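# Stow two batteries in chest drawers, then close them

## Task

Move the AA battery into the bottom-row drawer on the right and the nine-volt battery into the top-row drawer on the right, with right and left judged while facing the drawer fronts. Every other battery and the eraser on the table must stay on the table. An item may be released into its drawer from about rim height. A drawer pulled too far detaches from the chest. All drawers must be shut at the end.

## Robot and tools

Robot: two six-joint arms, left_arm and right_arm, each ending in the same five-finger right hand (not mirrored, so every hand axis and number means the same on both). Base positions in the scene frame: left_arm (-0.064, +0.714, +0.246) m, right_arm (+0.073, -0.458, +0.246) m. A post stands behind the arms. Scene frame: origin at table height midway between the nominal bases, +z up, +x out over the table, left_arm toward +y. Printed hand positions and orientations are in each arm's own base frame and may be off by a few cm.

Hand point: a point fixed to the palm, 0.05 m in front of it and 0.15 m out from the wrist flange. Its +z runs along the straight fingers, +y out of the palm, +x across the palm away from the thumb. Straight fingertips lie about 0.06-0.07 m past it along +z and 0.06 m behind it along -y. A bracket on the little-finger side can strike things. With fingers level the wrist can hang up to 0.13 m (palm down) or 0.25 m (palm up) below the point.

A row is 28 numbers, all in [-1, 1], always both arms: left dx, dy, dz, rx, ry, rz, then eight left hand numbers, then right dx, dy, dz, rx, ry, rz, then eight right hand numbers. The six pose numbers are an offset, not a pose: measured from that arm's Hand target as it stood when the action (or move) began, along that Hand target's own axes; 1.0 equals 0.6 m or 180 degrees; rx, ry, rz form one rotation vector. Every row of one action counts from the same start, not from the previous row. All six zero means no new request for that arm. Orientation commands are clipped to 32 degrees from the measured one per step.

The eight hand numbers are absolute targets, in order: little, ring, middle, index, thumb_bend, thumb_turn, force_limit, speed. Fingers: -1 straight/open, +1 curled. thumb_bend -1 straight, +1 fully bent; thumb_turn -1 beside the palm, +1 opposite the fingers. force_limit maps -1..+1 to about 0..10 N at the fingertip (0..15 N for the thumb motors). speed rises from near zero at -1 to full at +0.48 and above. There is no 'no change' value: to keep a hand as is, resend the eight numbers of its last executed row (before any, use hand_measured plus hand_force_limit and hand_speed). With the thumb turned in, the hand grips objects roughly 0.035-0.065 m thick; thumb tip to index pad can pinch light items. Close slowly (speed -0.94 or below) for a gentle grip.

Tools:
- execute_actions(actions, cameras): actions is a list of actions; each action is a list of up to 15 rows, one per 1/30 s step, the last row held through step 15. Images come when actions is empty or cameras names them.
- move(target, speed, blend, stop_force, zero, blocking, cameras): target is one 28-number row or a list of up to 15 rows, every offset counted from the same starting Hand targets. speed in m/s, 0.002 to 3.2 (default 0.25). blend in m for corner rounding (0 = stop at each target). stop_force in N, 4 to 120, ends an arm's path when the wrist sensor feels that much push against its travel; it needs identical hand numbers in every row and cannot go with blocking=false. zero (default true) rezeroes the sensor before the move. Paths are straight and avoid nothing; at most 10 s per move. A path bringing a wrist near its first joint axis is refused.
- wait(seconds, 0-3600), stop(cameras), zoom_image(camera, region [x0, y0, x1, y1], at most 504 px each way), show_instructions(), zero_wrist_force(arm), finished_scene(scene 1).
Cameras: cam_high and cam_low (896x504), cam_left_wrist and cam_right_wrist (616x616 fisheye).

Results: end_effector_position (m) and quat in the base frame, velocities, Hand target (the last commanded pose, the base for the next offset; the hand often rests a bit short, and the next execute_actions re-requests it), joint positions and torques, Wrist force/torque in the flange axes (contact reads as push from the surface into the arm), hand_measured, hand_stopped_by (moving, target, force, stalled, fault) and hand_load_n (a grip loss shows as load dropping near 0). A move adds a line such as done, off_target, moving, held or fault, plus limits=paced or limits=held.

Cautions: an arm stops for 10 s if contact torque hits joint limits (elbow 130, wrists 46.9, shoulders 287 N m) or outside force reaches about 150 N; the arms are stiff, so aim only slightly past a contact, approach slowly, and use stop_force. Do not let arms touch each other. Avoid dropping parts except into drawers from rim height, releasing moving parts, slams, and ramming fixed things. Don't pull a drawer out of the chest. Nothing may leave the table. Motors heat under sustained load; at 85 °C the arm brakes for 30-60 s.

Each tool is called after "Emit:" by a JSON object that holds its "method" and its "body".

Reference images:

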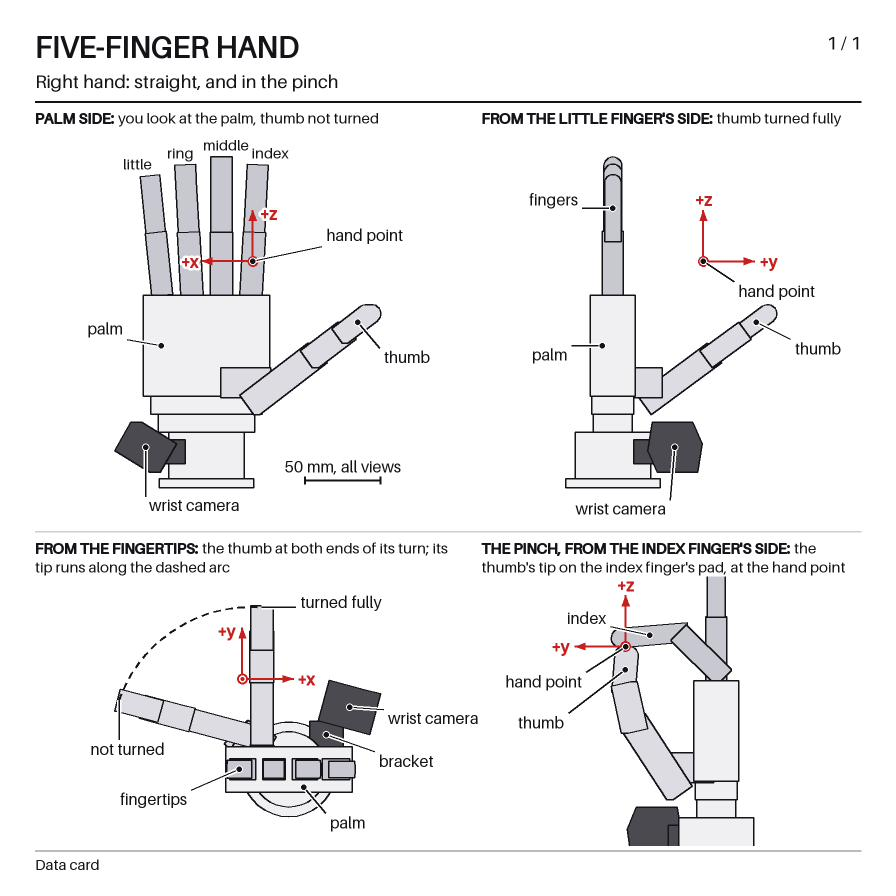

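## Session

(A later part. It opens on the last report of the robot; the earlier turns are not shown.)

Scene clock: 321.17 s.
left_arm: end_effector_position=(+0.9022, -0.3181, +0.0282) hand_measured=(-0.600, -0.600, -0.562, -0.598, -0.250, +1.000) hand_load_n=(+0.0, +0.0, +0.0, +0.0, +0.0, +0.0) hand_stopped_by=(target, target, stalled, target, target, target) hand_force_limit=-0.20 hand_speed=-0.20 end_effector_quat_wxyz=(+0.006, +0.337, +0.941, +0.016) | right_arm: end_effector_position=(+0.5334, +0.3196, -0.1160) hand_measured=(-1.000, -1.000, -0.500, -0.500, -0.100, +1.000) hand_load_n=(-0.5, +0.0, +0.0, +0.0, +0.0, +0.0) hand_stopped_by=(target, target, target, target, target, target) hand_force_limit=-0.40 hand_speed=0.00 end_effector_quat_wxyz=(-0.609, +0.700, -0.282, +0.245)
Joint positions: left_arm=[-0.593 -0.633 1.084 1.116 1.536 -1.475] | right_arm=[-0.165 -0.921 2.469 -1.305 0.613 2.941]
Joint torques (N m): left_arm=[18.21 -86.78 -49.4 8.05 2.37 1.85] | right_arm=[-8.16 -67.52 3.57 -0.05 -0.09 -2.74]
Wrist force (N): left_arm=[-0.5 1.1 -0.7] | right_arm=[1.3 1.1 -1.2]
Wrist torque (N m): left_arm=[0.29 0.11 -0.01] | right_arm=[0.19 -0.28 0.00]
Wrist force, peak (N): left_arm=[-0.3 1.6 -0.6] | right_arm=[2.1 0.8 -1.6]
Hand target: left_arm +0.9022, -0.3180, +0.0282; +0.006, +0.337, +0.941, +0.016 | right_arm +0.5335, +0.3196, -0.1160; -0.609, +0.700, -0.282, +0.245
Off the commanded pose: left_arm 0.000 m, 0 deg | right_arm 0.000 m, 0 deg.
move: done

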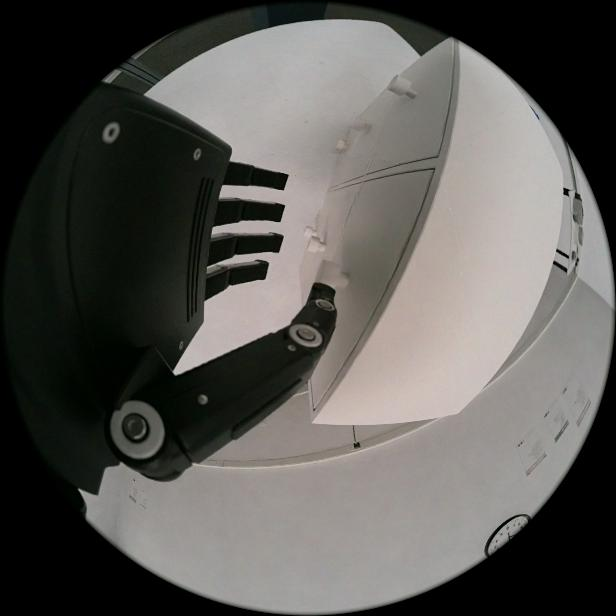

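Emit:
{"method": "move", "body": {"target": [[0,0,0,0,0,0,-0.4,-0.4,-0.3,-0.3,-0.25,1,-0.4,-0.2,0,0,0,0,0,0,-1,-1,-0.5,-0.5,-0.1,1,-0.4,0],[-0.0017,0.0192,0.02,0,0,0,-0.4,-0.4,-0.3,-0.3,-0.25,1,-0.4,-0.2,0,0,0,0,0,0,-1,-1,-0.5,-0.5,-0.1,1,-0.4,0]], "speed": 0.03, "cameras": ["cam_left_wrist", "cam_low", "cam_high"]}}

Emit:
{"method": "zoom_image", "body": {"camera": "cam_left_wrist", "region": [240, 200, 400, 360]}}

Scene clock: 327.70 s.
left_arm: end_effector_position=(+0.9105, -0.3095, +0.0167) hand_measured=(-0.400, -0.400, -0.300, -0.300, -0.250, +1.000) hand_load_n=(+0.5, +0.0, +0.0, +0.0, +0.0, +0.0) hand_stopped_by=(target, target, target, target, target, target) hand_force_limit=-0.40 hand_speed=-0.20 end_effector_quat_wxyz=(+0.006, +0.337, +0.941, +0.016) | right_arm: end_effector_position=(+0.5334, +0.3196, -0.1160) hand_measured=(-1.000, -1.000, -0.500, -0.500, -0.100, +1.000) hand_load_n=(+0.0, +0.0, +0.0, -0.5, +0.0, +0.0) hand_stopped_by=(target, target, target, target, target, target) hand_force_limit=-0.40 hand_speed=0.00 end_effector_quat_wxyz=(-0.609, +0.700, -0.282, +0.245)
Joint positions: left_arm=[-0.58 -0.616 1.073 1.109 1.536 -1.462] | right_arm=[-0.165 -0.921 2.469 -1.305 0.613 2.941]
Joint torques (N m): left_arm=[13.78 -87.89 -48.46 0.85 2.24 2.25] | right_arm=[-7.2 -64.75 -1.26 0.02 -0.21 -2.77]
Wrist force (N): left_arm=[-0.6 0.6 -0.2] | right_arm=[1.7 0.9 -1.6]
Wrist torque (N m): left_arm=[0.21 0.11 -0.03] | right_arm=[0.20 -0.31 0.01]
Wrist force, peak (N): left_arm=[-0.2 1.3 -0.8] | right_arm=[1.9 1.2 -1.5]
Hand target: left_arm +0.9106, -0.3095, +0.0166; +0.006, +0.337, +0.941, +0.016 | right_arm +0.5335, +0.3196, -0.1160; -0.609, +0.700, -0.282, +0.245
Off the commanded pose: left_arm 0.000 m, 0 deg | right_arm 0.000 m, 0 deg.
move: done
Images, in order (width x height): cam_high 896x504, cam_low 896x504, cam_left_wrist 616x616.

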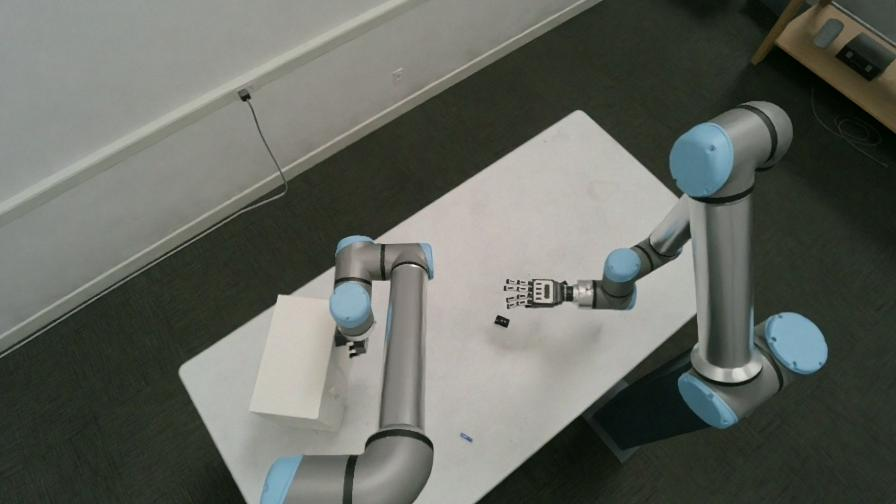

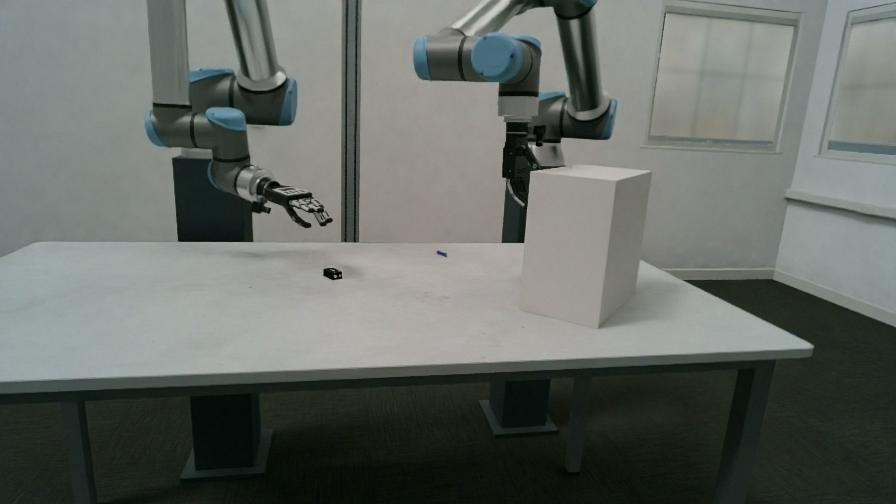

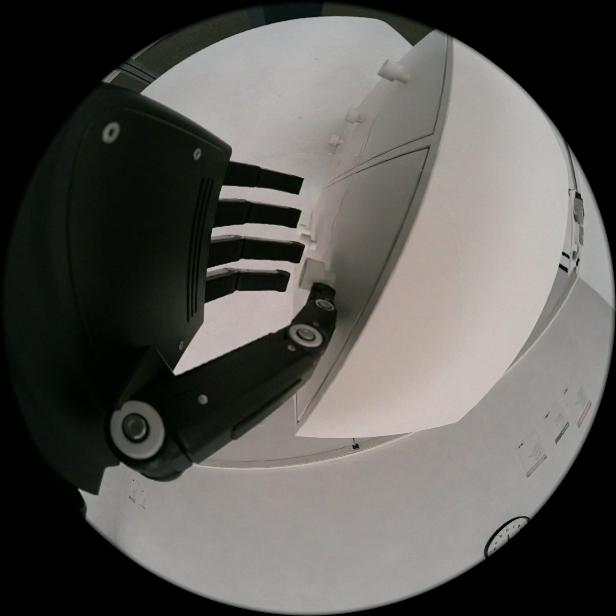

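Scaled by 3.150 from the camera's image (finer frame: 880x880).

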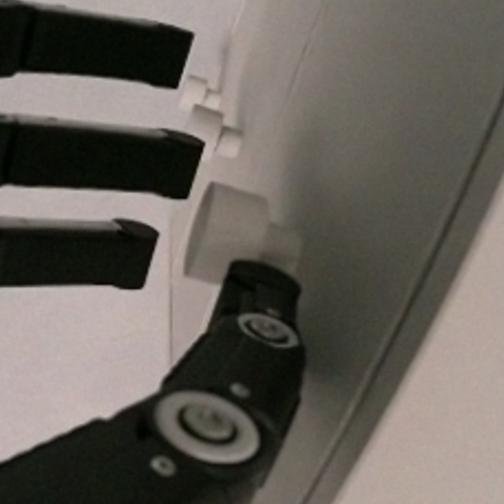

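Emit:
{"method": "move", "body": {"target": [0,0,0.0267,0,0,0,-0.4,-0.4,-0.3,-0.3,-0.25,1,-0.4,-0.2,0,0,0,0,0,0,-1,-1,-0.5,-0.5,-0.1,1,-0.4,0], "speed": 0.005, "stop_force": 4, "cameras": ["cam_left_wrist"]}}

Emit:
{"method": "zoom_image", "body": {"camera": "cam_left_wrist", "region": [240, 200, 400, 360]}}

Scene clock: 330.27 s.
left_arm: end_effector_position=(+0.9106, -0.3094, +0.0133) hand_measured=(-0.400, -0.400, -0.300, -0.300, -0.250, +1.000) hand_load_n=(+0.0, +0.0, +0.0, +0.0, +0.0, +0.0) hand_stopped_by=(target, target, target, target, target, target) hand_force_limit=-0.40 hand_speed=-0.20 end_effector_quat_wxyz=(+0.006, +0.337, +0.941, +0.016) | right_arm: end_effector_position=(+0.5334, +0.3196, -0.1160) hand_measured=(-1.000, -1.000, -0.500, -0.500, -0.100, +1.000) hand_load_n=(+0.0, +0.0, +0.0, +0.0, +0.0, +0.0) hand_stopped_by=(target, target, target, target, target, target) hand_force_limit=-0.40 hand_speed=0.00 end_effector_quat_wxyz=(-0.609, +0.700, -0.282, +0.245)
Joint positions: left_arm=[-0.58 -0.613 1.074 1.105 1.536 -1.462] | right_arm=[-0.165 -0.921 2.469 -1.305 0.613 2.941]
Joint torques (N m): left_arm=[19.32 -99.56 -41.21 7.13 2.4 1.31] | right_arm=[-4.98 -65.02 -4.61 -0.1 -0.41 -2.47]
Wrist force (N): left_arm=[-1.1 -1.2 -6.3] | right_arm=[1.8 1.0 -1.0]
Wrist torque (N m): left_arm=[0.18 0.24 -0.06] | right_arm=[0.19 -0.34 0.03]
Wrist force, peak (N): left_arm=[-0.8 -1.5 -7.0] | right_arm=[2.0 0.9 -1.4]
Hand target: left_arm +0.9107, -0.3094, +0.0133; +0.006, +0.337, +0.941, +0.016 (not the last commanded pose) | right_arm +0.5335, +0.3196, -0.1160; -0.609, +0.700, -0.282, +0.245
Off the commanded pose: left_arm 0.013 m, 0 deg | right_arm 0.000 m, 0 deg.
move: contact (left_arm)

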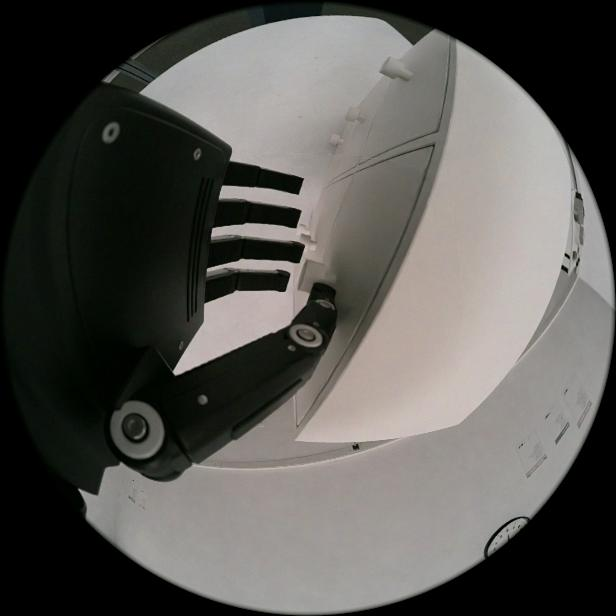

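Scaled by 3.150 from the camera's image (finer frame: 880x880).

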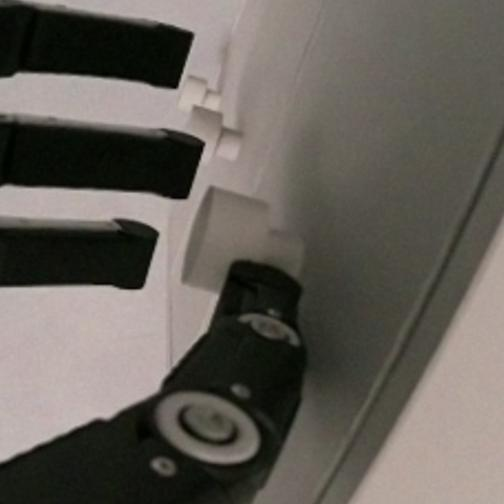

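Emit:
{"method": "move", "body": {"target": [0,0,0,0,0,0,-0.4,-0.4,0.3,0.3,-0.25,1,-0.2,-0.94,0,0,0,0,0,0,-1,-1,-0.5,-0.5,-0.1,1,-0.4,0], "cameras": ["cam_left_wrist"]}}

Emit:
{"method": "zoom_image", "body": {"camera": "cam_left_wrist", "region": [240, 200, 400, 360]}}

Scene clock: 334.93 s.
left_arm: end_effector_position=(+0.9107, -0.3094, +0.0133) hand_measured=(-0.400, -0.400, +0.014, +0.296, -0.250, +1.000) hand_load_n=(+0.0, +0.0, +3.5, +4.5, +0.0, +0.0) hand_stopped_by=(target, target, force, force, target, target) hand_force_limit=-0.20 hand_speed=-0.94 end_effector_quat_wxyz=(+0.006, +0.337, +0.941, +0.016) | right_arm: end_effector_position=(+0.5334, +0.3196, -0.1160) hand_measured=(-1.000, -1.000, -0.500, -0.500, -0.100, +1.000) hand_load_n=(+0.0, +0.0, +0.0, +0.0, +0.0, +0.0) hand_stopped_by=(target, target, target, target, target, target) hand_force_limit=-0.40 hand_speed=0.00 end_effector_quat_wxyz=(-0.609, +0.700, -0.282, +0.245)
Joint positions: left_arm=[-0.58 -0.613 1.074 1.105 1.536 -1.462] | right_arm=[-0.165 -0.921 2.469 -1.305 0.613 2.941]
Joint torques (N m): left_arm=[7.62 -104.99 -44.12 7.27 2.46 -2.53] | right_arm=[-2.89 -62.5 -9.24 0.07 0.04 -2.43]
Wrist force (N): left_arm=[-0.7 0.9 0.1] | right_arm=[1.6 1.1 -1.5]
Wrist torque (N m): left_arm=[0.20 0.11 -0.01] | right_arm=[0.22 -0.31 0.02]
Wrist force, peak (N): left_arm=[-1.1 -1.2 -6.4] | right_arm=[2.0 1.1 -1.6]
Hand target: left_arm +0.9107, -0.3094, +0.0133; +0.006, +0.337, +0.941, +0.016 | right_arm +0.5335, +0.3196, -0.1160; -0.609, +0.700, -0.282, +0.245
Off the commanded pose: left_arm 0.000 m, 0 deg | right_arm 0.000 m, 0 deg.
move: done

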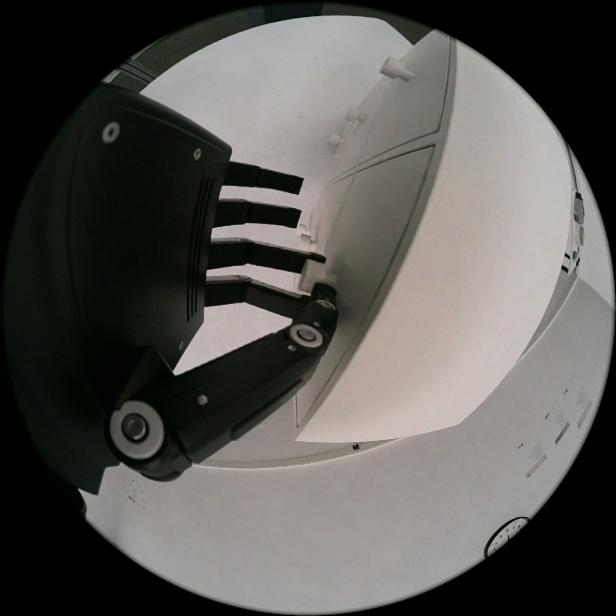

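Scaled by 3.150 from the camera's image (finer frame: 880x880).

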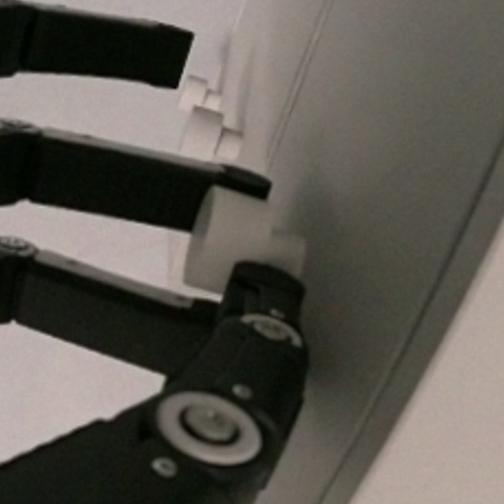

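Emit:
{"method": "move", "body": {"target": [0,-0.1582,-0.0054,0,0,0,-0.4,-0.4,0.3,0.3,-0.25,1,-0.2,-0.94,0,0,0,0,0,0,-1,-1,-0.5,-0.5,-0.1,1,-0.4,0], "speed": 0.03, "stop_force": 15, "cameras": ["cam_left_wrist","cam_high","cam_low"]}}

Scene clock: 339.73 s.
left_arm: end_effector_position=(+0.8503, -0.3827, +0.0133) hand_measured=(-0.400, -0.400, +0.014, +0.296, -0.250, +1.000) hand_load_n=(+0.0, +0.0, +3.5, +4.0, +0.0, +0.0) hand_stopped_by=(target, target, force, force, target, target) hand_force_limit=-0.20 hand_speed=-0.94 end_effector_quat_wxyz=(+0.006, +0.337, +0.941, +0.016) | right_arm: end_effector_position=(+0.5335, +0.3196, -0.1160) hand_measured=(-1.000, -1.000, -0.500, -0.500, -0.100, +1.000) hand_load_n=(+0.0, +0.0, +0.0, +0.0, +0.0, +0.0) hand_stopped_by=(target, target, target, target, target, target) hand_force_limit=-0.40 hand_speed=0.00 end_effector_quat_wxyz=(-0.609, +0.700, -0.282, +0.245)
Joint positions: left_arm=[-0.687 -0.651 1.151 1.071 1.536 -1.57] | right_arm=[-0.165 -0.921 2.469 -1.305 0.613 2.941]
Joint torques (N m): left_arm=[-15.65 -106.51 -27.37 0.75 -0.96 -3.15] | right_arm=[-1.83 -59.37 -11.69 -0.23 -0.18 -2.21]
Wrist force (N): left_arm=[-0.3 1.3 0.2] | right_arm=[1.0 1.1 -0.8]
Wrist torque (N m): left_arm=[0.20 0.11 0.16] | right_arm=[0.17 -0.22 -0.03]
Wrist force, peak (N): left_arm=[-0.6 2.1 0.2] | right_arm=[1.9 0.9 -1.9]
Hand target: left_arm +0.8503, -0.3827, +0.0133; +0.006, +0.337, +0.941, +0.016 | right_arm +0.5335, +0.3196, -0.1160; -0.609, +0.700, -0.282, +0.245
Off the commanded pose: left_arm 0.000 m, 0 deg | right_arm 0.000 m, 0 deg.
move: done
Images, in order (width x height): cam_high 896x504, cam_low 896x504, cam_left_wrist 616x616.

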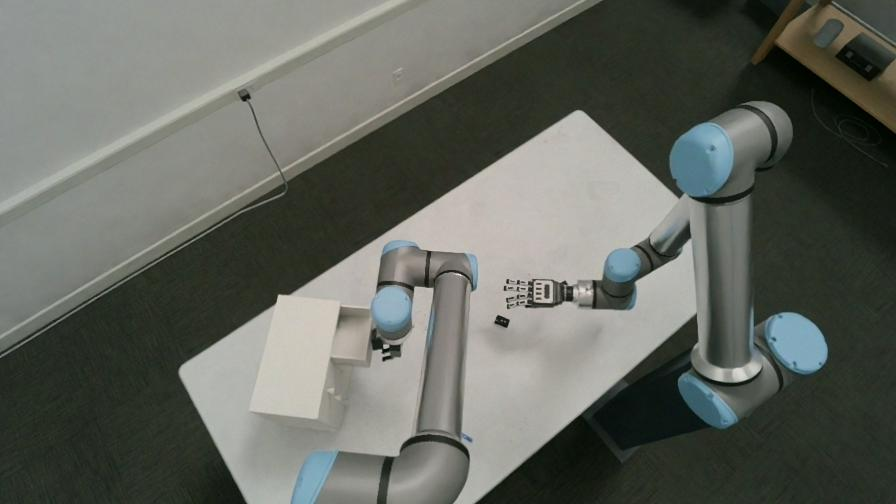

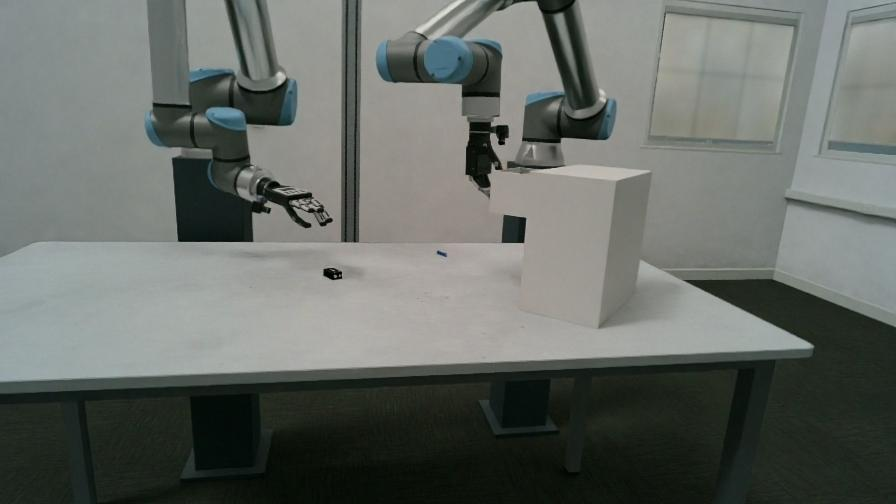

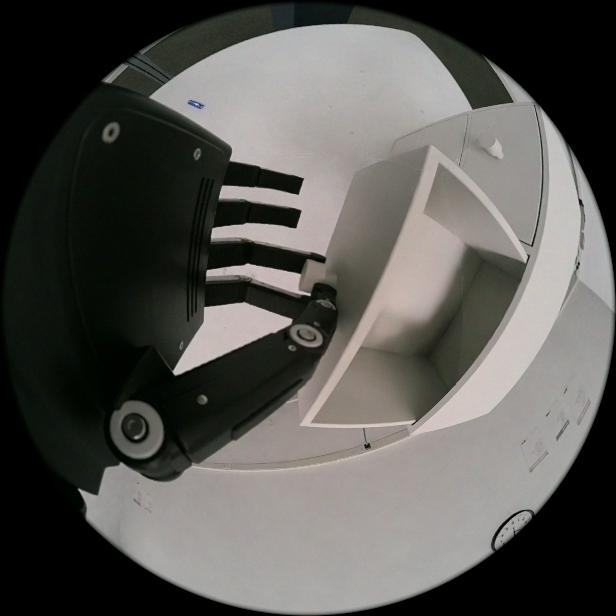

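Emit:
{"method": "move", "body": {"target": [0,0,0,0,0,0,-0.4,-0.4,-0.5,-0.5,-0.25,1,-0.2,-0.4,-0.019,0.1048,0.0862,-0.1106,0.1612,0.053,-1,-1,-0.8,-0.6,-0.3,1,-0.4,-0.2], "speed": 0.12}}

Emit:
{"method": "move", "body": {"target": [[0,0,-0.045,0,0,0,-0.4,-0.4,-0.5,-0.5,-0.25,1,-0.2,-0.4,0,0,0,0,0,0,-1,-1,-0.8,-0.6,-0.3,1,-0.4,-0.2],[0,-0.1667,-0.045,0,0,0,-0.4,-0.4,-0.5,-0.5,-0.25,1,-0.2,-0.4,0,0,0,0,0,0,-1,-1,-0.8,-0.6,-0.3,1,-0.4,-0.2],[0.45,-0.1667,-0.02,0,0,0,-0.4,-0.4,-0.5,-0.5,-0.25,1,-0.2,-0.4,0,0,0,0,0,0,-1,-1,-0.8,-0.6,-0.3,1,-0.4,-0.2]], "speed": [0.06, 0.15, 0.25], "blend": [0.006, 0.03, 0], "cameras": ["all"]}}

Scene clock: 362.80 s.
left_arm: end_effector_position=(+0.8503, -0.3827, +0.0133) hand_measured=(-0.400, -0.400, -0.500, -0.500, -0.250, +1.000) hand_load_n=(+0.0, +0.0, +0.0, +0.0, +0.0, +0.0) hand_stopped_by=(target, target, target, target, target, target) hand_force_limit=-0.20 hand_speed=-0.40 end_effector_quat_wxyz=(+0.006, +0.337, +0.941, +0.016) | right_arm: end_effector_position=(+0.5546, +0.3582, -0.1855) hand_measured=(-1.000, -1.000, -0.800, -0.600, -0.300, +1.000) hand_load_n=(+0.0, +0.0, +0.0, -0.5, +0.0, +0.0) hand_stopped_by=(target, target, target, target, target, target) hand_force_limit=-0.40 hand_speed=-0.20 end_effector_quat_wxyz=(-0.409, +0.685, -0.518, +0.309)
Joint positions: left_arm=[-0.687 -0.651 1.151 1.071 1.536 -1.57] | right_arm=[0.249 -0.906 2.302 -0.901 1.547 3.129]
Joint torques (N m): left_arm=[-10.11 -94.57 -25.58 0.69 -0.1 -3] | right_arm=[16.51 -44.32 -19.62 2.63 2.39 2.48]
Wrist force (N): left_arm=[-0.4 0.9 -0.6] | right_arm=[2.2 1.0 -0.8]
Wrist torque (N m): left_arm=[0.25 0.14 0.14] | right_arm=[0.19 -0.35 -0.07]
Wrist force, peak (N): left_arm=[-0.4 1.6 0.1] | right_arm=[1.9 1.4 -1.8]
Hand target: left_arm +0.8503, -0.3827, +0.0133; +0.006, +0.337, +0.941, +0.016 | right_arm +0.5546, +0.3582, -0.1855; -0.409, +0.685, -0.518, +0.309
Off the commanded pose: left_arm 0.000 m, 0 deg | right_arm 0.000 m, 0 deg.
move: done

Scene clock: 365.50 s.
left_arm: end_effector_position=(+0.5781, -0.2888, +0.0217) hand_measured=(-0.400, -0.400, -0.500, -0.500, -0.250, +1.000) hand_load_n=(+0.0, +0.0, +0.0, -0.5, +0.0, +0.0) hand_stopped_by=(target, target, target, target, target, target) hand_force_limit=-0.20 hand_speed=-0.40 end_effector_quat_wxyz=(+0.006, +0.337, +0.941, +0.016) | right_arm: end_effector_position=(+0.5546, +0.3582, -0.1855) hand_measured=(-1.000, -1.000, -0.800, -0.600, -0.300, +1.000) hand_load_n=(+0.0, -0.5, +0.0, +0.0, +0.0, +0.0) hand_stopped_by=(target, target, target, target, target, target) hand_force_limit=-0.40 hand_speed=-0.20 end_effector_quat_wxyz=(-0.409, +0.685, -0.518, +0.309)
Joint positions: left_arm=[-0.857 -1.036 1.866 0.746 1.536 -1.74] | right_arm=[0.249 -0.906 2.302 -0.901 1.547 3.129]
Joint torques (N m): left_arm=[-15.88 -74.44 -16.03 0.79 -1.35 -3.02] | right_arm=[16.44 -47.53 -20.17 2.29 2.17 2.13]
Wrist force (N): left_arm=[-0.1 0.8 -0.3] | right_arm=[1.7 0.6 -1.2]
Wrist torque (N m): left_arm=[0.24 0.07 0.10] | right_arm=[0.15 -0.26 -0.11]
Wrist force, peak (N): left_arm=[-0.6 2.0 -1.0] | right_arm=[2.4 1.3 -0.8]
Hand target: left_arm +0.5780, -0.2888, +0.0217; +0.006, +0.337, +0.941, +0.016 | right_arm +0.5546, +0.3582, -0.1855; -0.409, +0.685, -0.518, +0.309
Off the commanded pose: left_arm 0.000 m, 0 deg | right_arm 0.000 m, 0 deg.
move: done

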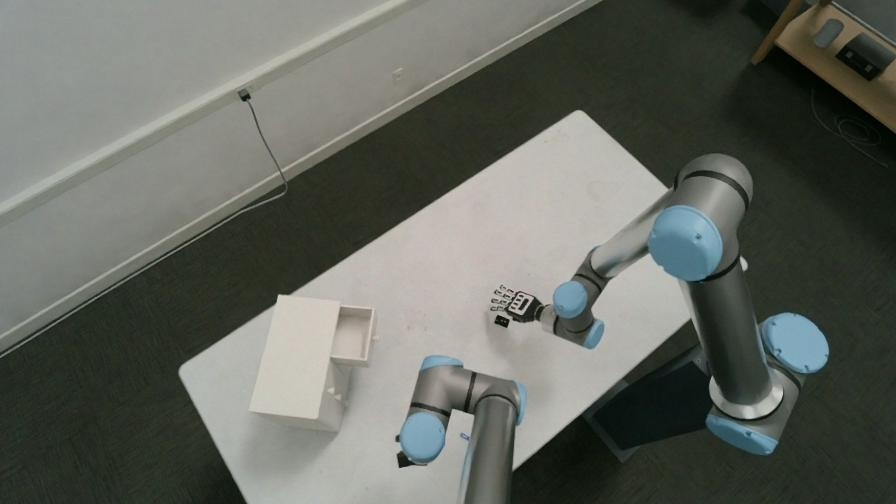

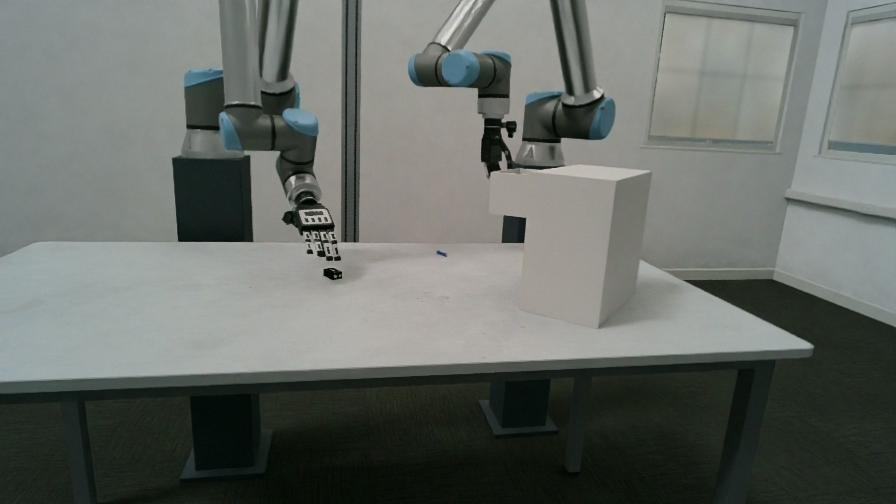

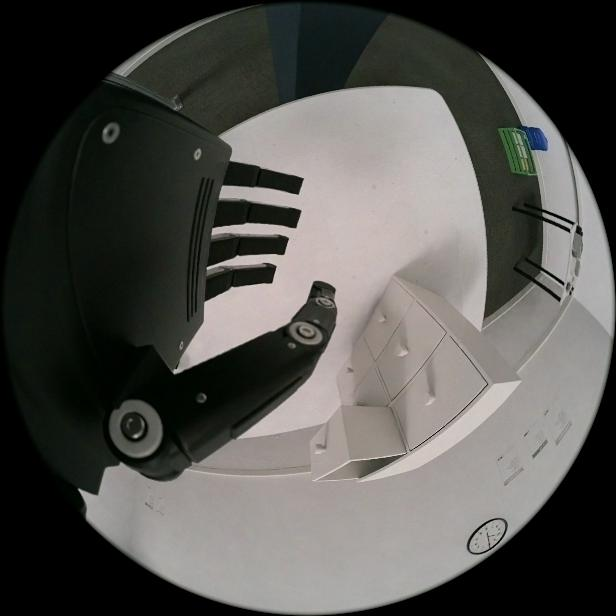

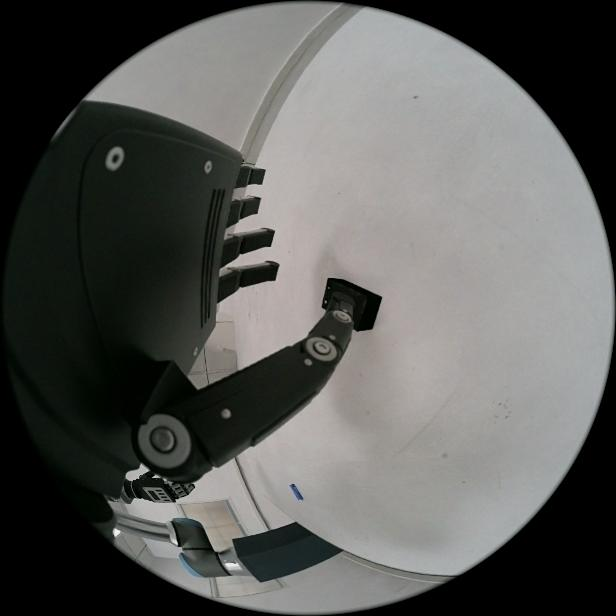

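Emit:
{"method": "zoom_image", "body": {"camera": "cam_right_wrist", "region": [270, 240, 400, 370]}}

Emit:
{"method": "zoom_image", "body": {"camera": "cam_high", "region": [470, 270, 570, 350]}}

Emit:
{"method": "zoom_image", "body": {"camera": "cam_low", "region": [270, 180, 390, 300]}}

Scaled by 3.877 from the camera's image (finer frame: 880x880).

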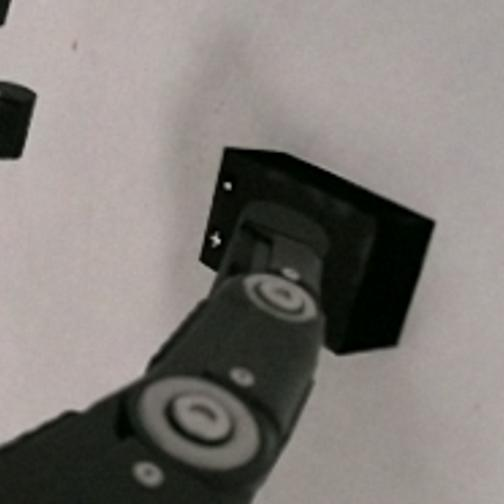

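Scaled by 5.040 from the camera's image (finer frame: 1280x720).

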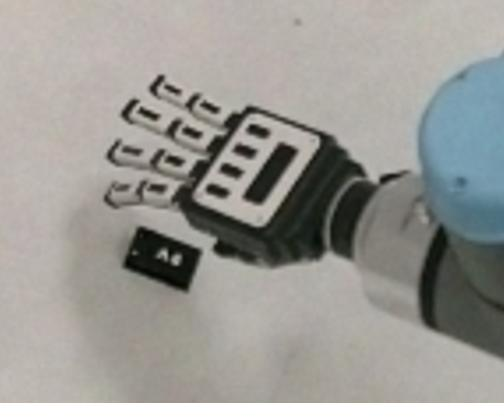

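Scaled by 4.200 from the camera's image (finer frame: 1280x720).

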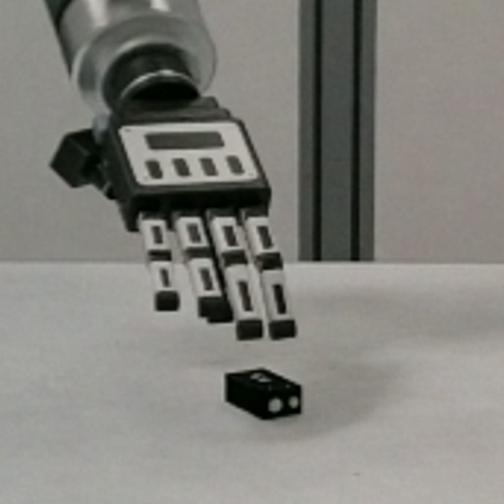

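Emit:
{"method": "move", "body": {"target": [0,0,0,0,0,0,-0.4,-0.4,-0.5,-0.5,-0.25,1,-0.2,-0.4,-0.0062,0.0457,0.0206,0,0,0,-1,-1,-0.8,-0.6,-0.3,1,-0.4,-0.2], "speed": 0.08, "cameras": ["cam_right_wrist"]}}

Emit:
{"method": "zoom_image", "body": {"camera": "cam_right_wrist", "region": [270, 220, 400, 350]}}

Scene clock: 370.40 s.
left_arm: end_effector_position=(+0.5780, -0.2888, +0.0217) hand_measured=(-0.400, -0.400, -0.500, -0.500, -0.250, +1.000) hand_load_n=(+0.0, +0.0, +0.0, +0.0, +0.0, +0.0) hand_stopped_by=(target, target, target, target, target, target) hand_force_limit=-0.20 hand_speed=-0.40 end_effector_quat_wxyz=(+0.006, +0.337, +0.941, +0.016) | right_arm: end_effector_position=(+0.5515, +0.3612, -0.2154) hand_measured=(-1.000, -1.000, -0.800, -0.600, -0.300, +1.000) hand_load_n=(-0.5, +0.0, +0.0, +0.0, +0.0, +0.0) hand_stopped_by=(target, target, target, target, target, target) hand_force_limit=-0.40 hand_speed=-0.20 end_effector_quat_wxyz=(-0.409, +0.685, -0.518, +0.309)
Joint positions: left_arm=[-0.857 -1.036 1.866 0.746 1.536 -1.74] | right_arm=[0.257 -0.841 2.293 -0.956 1.554 3.133]
Joint torques (N m): left_arm=[-14.92 -73.47 -15.64 0.4 -1.57 -2.81] | right_arm=[15.64 -46.48 -17.74 -1.75 2.37 2.1]
Wrist force (N): left_arm=[-0.2 0.9 -0.3] | right_arm=[1.8 0.8 -0.8]
Wrist torque (N m): left_arm=[0.25 0.08 0.10] | right_arm=[0.20 -0.28 -0.12]
Wrist force, peak (N): left_arm=[-0.5 1.2 -0.5] | right_arm=[2.4 0.8 -1.4]
Hand target: left_arm +0.5780, -0.2888, +0.0217; +0.006, +0.337, +0.941, +0.016 | right_arm +0.5515, +0.3612, -0.2155; -0.409, +0.685, -0.518, +0.309
Off the commanded pose: left_arm 0.000 m, 0 deg | right_arm 0.000 m, 0 deg.
move: done

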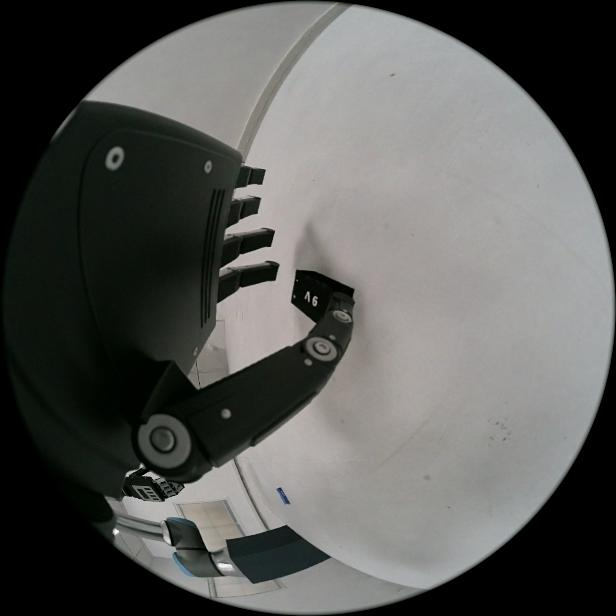

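Scaled by 3.877 from the camera's image (finer frame: 880x880).

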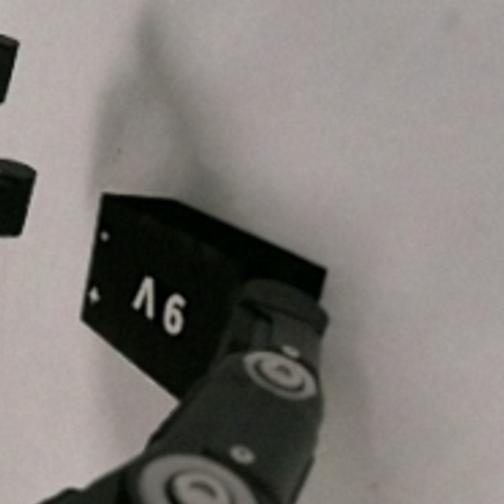

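Emit:
{"method": "move", "body": {"target": [0,0,0,0,0,0,-0.4,-0.4,-0.5,-0.5,-0.25,1,-0.2,-0.4,-0.0014,0.022,0.0119,0,0,0,-1,-1,-0.8,-0.6,-0.3,1,-0.4,-0.2], "speed": 0.01, "stop_force": 5, "cameras": ["cam_right_wrist", "cam_low"]}}

Emit:
{"method": "zoom_image", "body": {"camera": "cam_right_wrist", "region": [250, 200, 380, 330]}}

Emit:
{"method": "zoom_image", "body": {"camera": "cam_low", "region": [290, 220, 370, 300]}}

Scene clock: 374.27 s.
left_arm: end_effector_position=(+0.5780, -0.2888, +0.0217) hand_measured=(-0.400, -0.400, -0.500, -0.500, -0.250, +1.000) hand_load_n=(+0.0, +0.0, +0.0, +0.0, +0.0, +0.0) hand_stopped_by=(target, target, target, target, target, target) hand_force_limit=-0.20 hand_speed=-0.40 end_effector_quat_wxyz=(+0.006, +0.337, +0.941, +0.016) | right_arm: end_effector_position=(+0.5513, +0.3620, -0.2305) hand_measured=(-1.000, -1.000, -0.800, -0.600, -0.300, +1.000) hand_load_n=(+0.0, +0.0, +0.0, +0.0, +0.0, +0.0) hand_stopped_by=(target, target, target, target, target, target) hand_force_limit=-0.40 hand_speed=-0.20 end_effector_quat_wxyz=(-0.409, +0.685, -0.518, +0.309)
Joint positions: left_arm=[-0.857 -1.036 1.866 0.746 1.536 -1.74] | right_arm=[0.259 -0.809 2.285 -0.981 1.556 3.134]
Joint torques (N m): left_arm=[-13.87 -71.38 -16.57 0.72 -1.72 -2.4] | right_arm=[15.76 -49.3 -16.32 -1.79 2.07 2.28]
Wrist force (N): left_arm=[-0.4 1.0 -0.3] | right_arm=[1.6 0.9 -0.8]
Wrist torque (N m): left_arm=[0.27 0.11 0.09] | right_arm=[0.22 -0.24 -0.13]
Wrist force, peak (N): left_arm=[-0.5 1.2 -0.6] | right_arm=[2.5 0.9 -1.1]
Hand target: left_arm +0.5780, -0.2888, +0.0217; +0.006, +0.337, +0.941, +0.016 | right_arm +0.5513, +0.3620, -0.2305; -0.409, +0.685, -0.518, +0.309
Off the commanded pose: left_arm 0.000 m, 0 deg | right_arm 0.000 m, 0 deg.
move: done
Images, in order (width x height): cam_low 896x504, cam_right_wrist 616x616.

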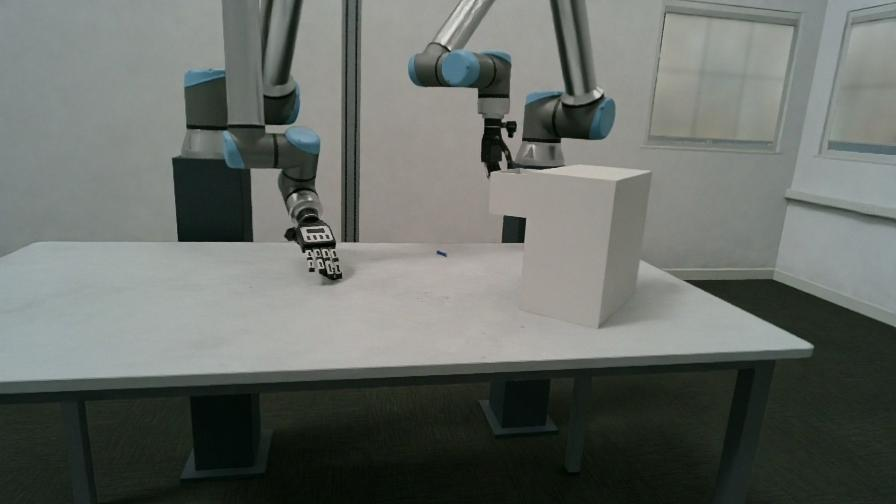

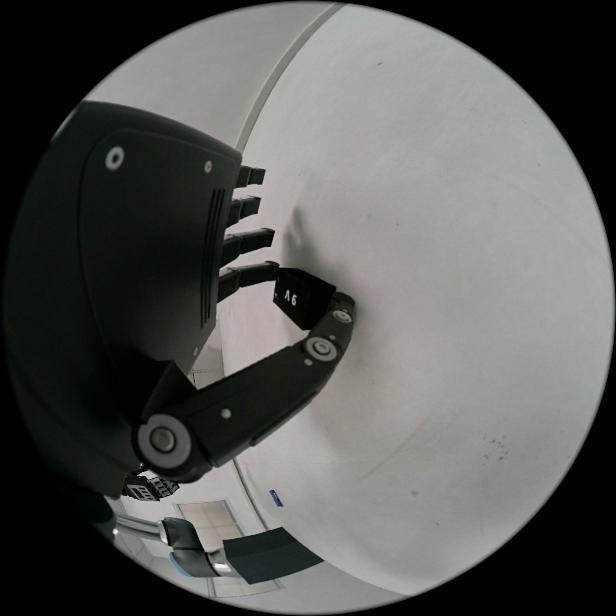

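Scaled by 3.877 from the camera's image (finer frame: 880x880).

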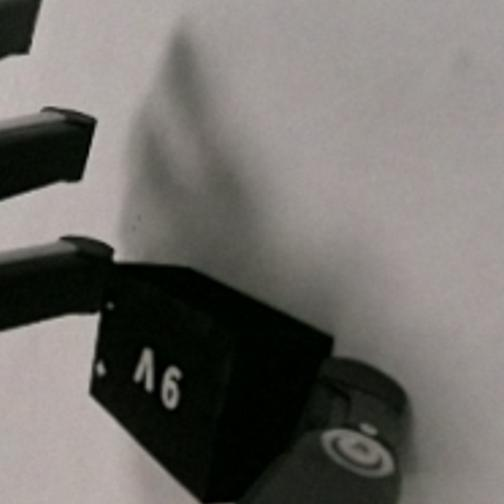

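Scaled by 6.300 from the camera's image (finer frame: 1280x720).

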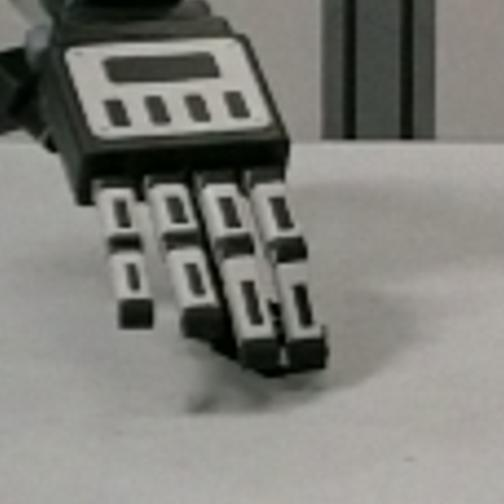

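Emit:
{"method": "zoom_image", "body": {"camera": "cam_right_wrist", "region": [265, 255, 365, 355]}}

Scaled by 5.040 from the camera's image (finer frame: 880x880).

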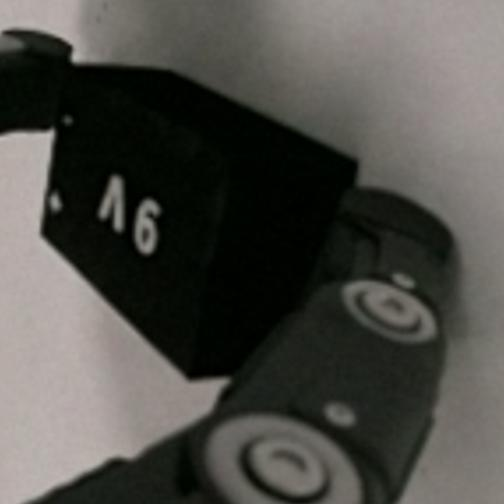

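Emit:
{"method": "move", "body": {"target": [0,0,0,0,0,0,-0.4,-0.4,-0.5,-0.5,-0.25,1,-0.2,-0.4,-0.0115,-0.0042,0.0025,0,0.0293,0.0159,-1,-1,-0.8,-0.6,-0.3,1,-0.4,-0.2], "speed": 0.03, "cameras": ["cam_right_wrist"]}}

Emit:
{"method": "zoom_image", "body": {"camera": "cam_right_wrist", "region": [265, 255, 365, 355]}}

Scene clock: 383.83 s.
left_arm: end_effector_position=(+0.5780, -0.2888, +0.0217) hand_measured=(-0.400, -0.400, -0.500, -0.500, -0.250, +1.000) hand_load_n=(+0.0, +0.0, +0.0, +0.0, +0.0, +0.0) hand_stopped_by=(target, target, target, target, target, target) hand_force_limit=-0.20 hand_speed=-0.40 end_effector_quat_wxyz=(+0.006, +0.337, +0.941, +0.016) | right_arm: end_effector_position=(+0.5518, +0.3693, -0.2290) hand_measured=(-1.000, -1.000, -0.800, -0.600, -0.300, +1.000) hand_load_n=(+0.0, +0.0, +0.0, +0.0, +0.0, +0.0) hand_stopped_by=(target, target, target, target, target, target) hand_force_limit=-0.40 hand_speed=-0.20 end_effector_quat_wxyz=(-0.392, +0.657, -0.553, +0.330)
Joint positions: left_arm=[-0.857 -1.036 1.866 0.746 1.536 -1.74] | right_arm=[0.327 -0.808 2.262 -0.953 1.707 3.216]
Joint torques (N m): left_arm=[-15.52 -75.75 -16.76 0.8 -1.74 -2.42] | right_arm=[17.51 -49.5 -18.47 2.61 2.27 1.68]
Wrist force (N): left_arm=[-0.3 0.5 -0.3] | right_arm=[1.7 1.7 -1.5]
Wrist torque (N m): left_arm=[0.20 0.08 0.09] | right_arm=[0.43 -0.20 -0.08]
Wrist force, peak (N): left_arm=[-0.3 1.4 -0.4] | right_arm=[2.0 1.6 -1.4]
Hand target: left_arm +0.5780, -0.2888, +0.0217; +0.006, +0.337, +0.941, +0.016 | right_arm +0.5518, +0.3693, -0.2290; -0.392, +0.657, -0.553, +0.330
Off the commanded pose: left_arm 0.000 m, 0 deg | right_arm 0.000 m, 0 deg.
move: done

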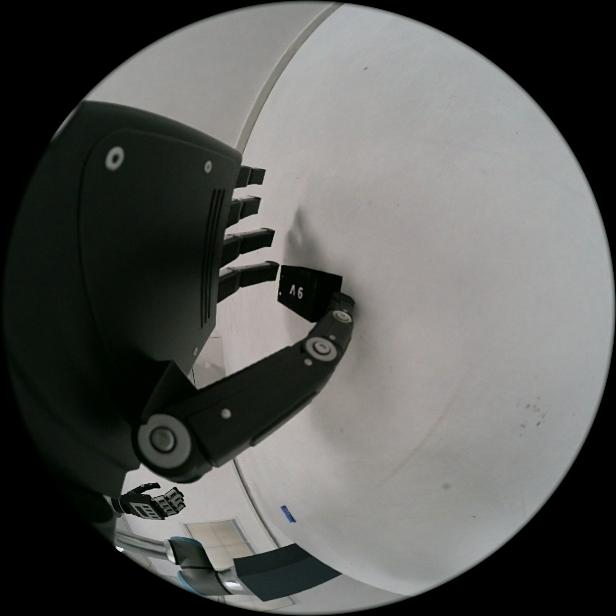

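Scaled by 5.040 from the camera's image (finer frame: 880x880).

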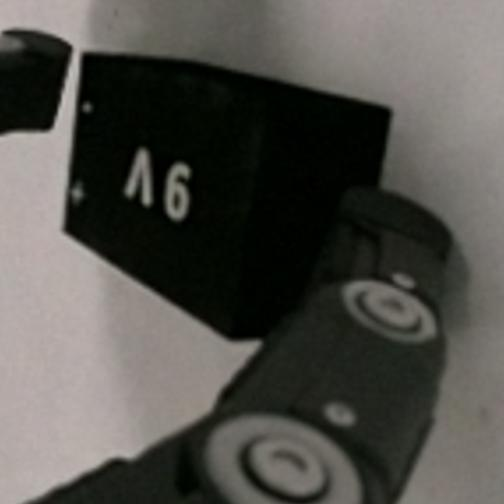

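Emit:
{"method": "move", "body": {"target": [0,0,0,0,0,0,-0.4,-0.4,-0.5,-0.5,-0.25,1,-0.2,-0.4,0,0,0,0,0,0,-1,-1,-0.8,-0.15,-0.3,1,-0.4,-0.92], "cameras": ["cam_right_wrist"]}}

Emit:
{"method": "zoom_image", "body": {"camera": "cam_right_wrist", "region": [255, 245, 365, 355]}}

Scene clock: 386.37 s.
left_arm: end_effector_position=(+0.5780, -0.2888, +0.0217) hand_measured=(-0.400, -0.400, -0.500, -0.500, -0.250, +1.000) hand_load_n=(+0.0, +0.0, +0.0, +0.0, +0.0, +0.0) hand_stopped_by=(target, target, target, target, target, target) hand_force_limit=-0.20 hand_speed=-0.40 end_effector_quat_wxyz=(+0.006, +0.337, +0.941, +0.016) | right_arm: end_effector_position=(+0.5518, +0.3693, -0.2290) hand_measured=(-1.000, -1.000, -0.800, -0.378, -0.300, +1.000) hand_load_n=(+0.0, +0.0, +0.0, +3.5, +0.5, +0.0) hand_stopped_by=(target, target, target, force, target, target) hand_force_limit=-0.40 hand_speed=-0.92 end_effector_quat_wxyz=(-0.392, +0.657, -0.553, +0.330)
Joint positions: left_arm=[-0.857 -1.036 1.866 0.746 1.536 -1.74] | right_arm=[0.327 -0.808 2.262 -0.953 1.707 3.217]
Joint torques (N m): left_arm=[-13.15 -71.78 -17.07 0.78 -1.74 -2.7] | right_arm=[15.81 -48.41 -14.39 2.74 2.64 1.78]
Wrist force (N): left_arm=[-0.1 0.7 -0.5] | right_arm=[1.6 -0.9 -1.1]
Wrist torque (N m): left_arm=[0.23 0.07 0.10] | right_arm=[0.48 -0.20 -0.09]
Wrist force, peak (N): left_arm=[-0.2 1.1 -0.8] | right_arm=[2.3 1.8 -1.4]
Hand target: left_arm +0.5780, -0.2888, +0.0217; +0.006, +0.337, +0.941, +0.016 | right_arm +0.5518, +0.3693, -0.2290; -0.392, +0.657, -0.553, +0.330
Off the commanded pose: left_arm 0.000 m, 0 deg | right_arm 0.000 m, 0 deg.
move: done

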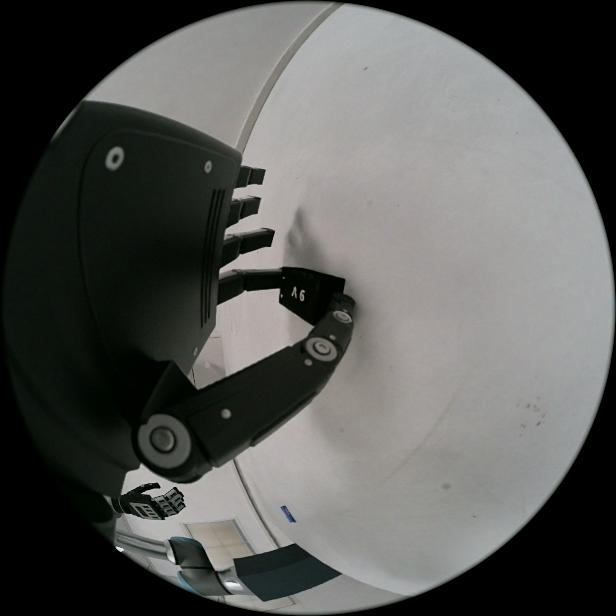

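Scaled by 4.582 from the camera's image (finer frame: 880x880).

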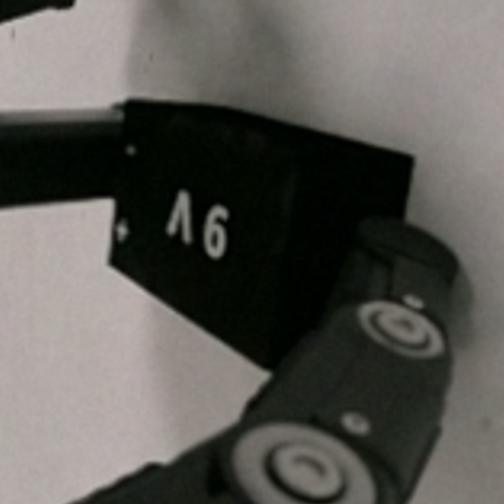

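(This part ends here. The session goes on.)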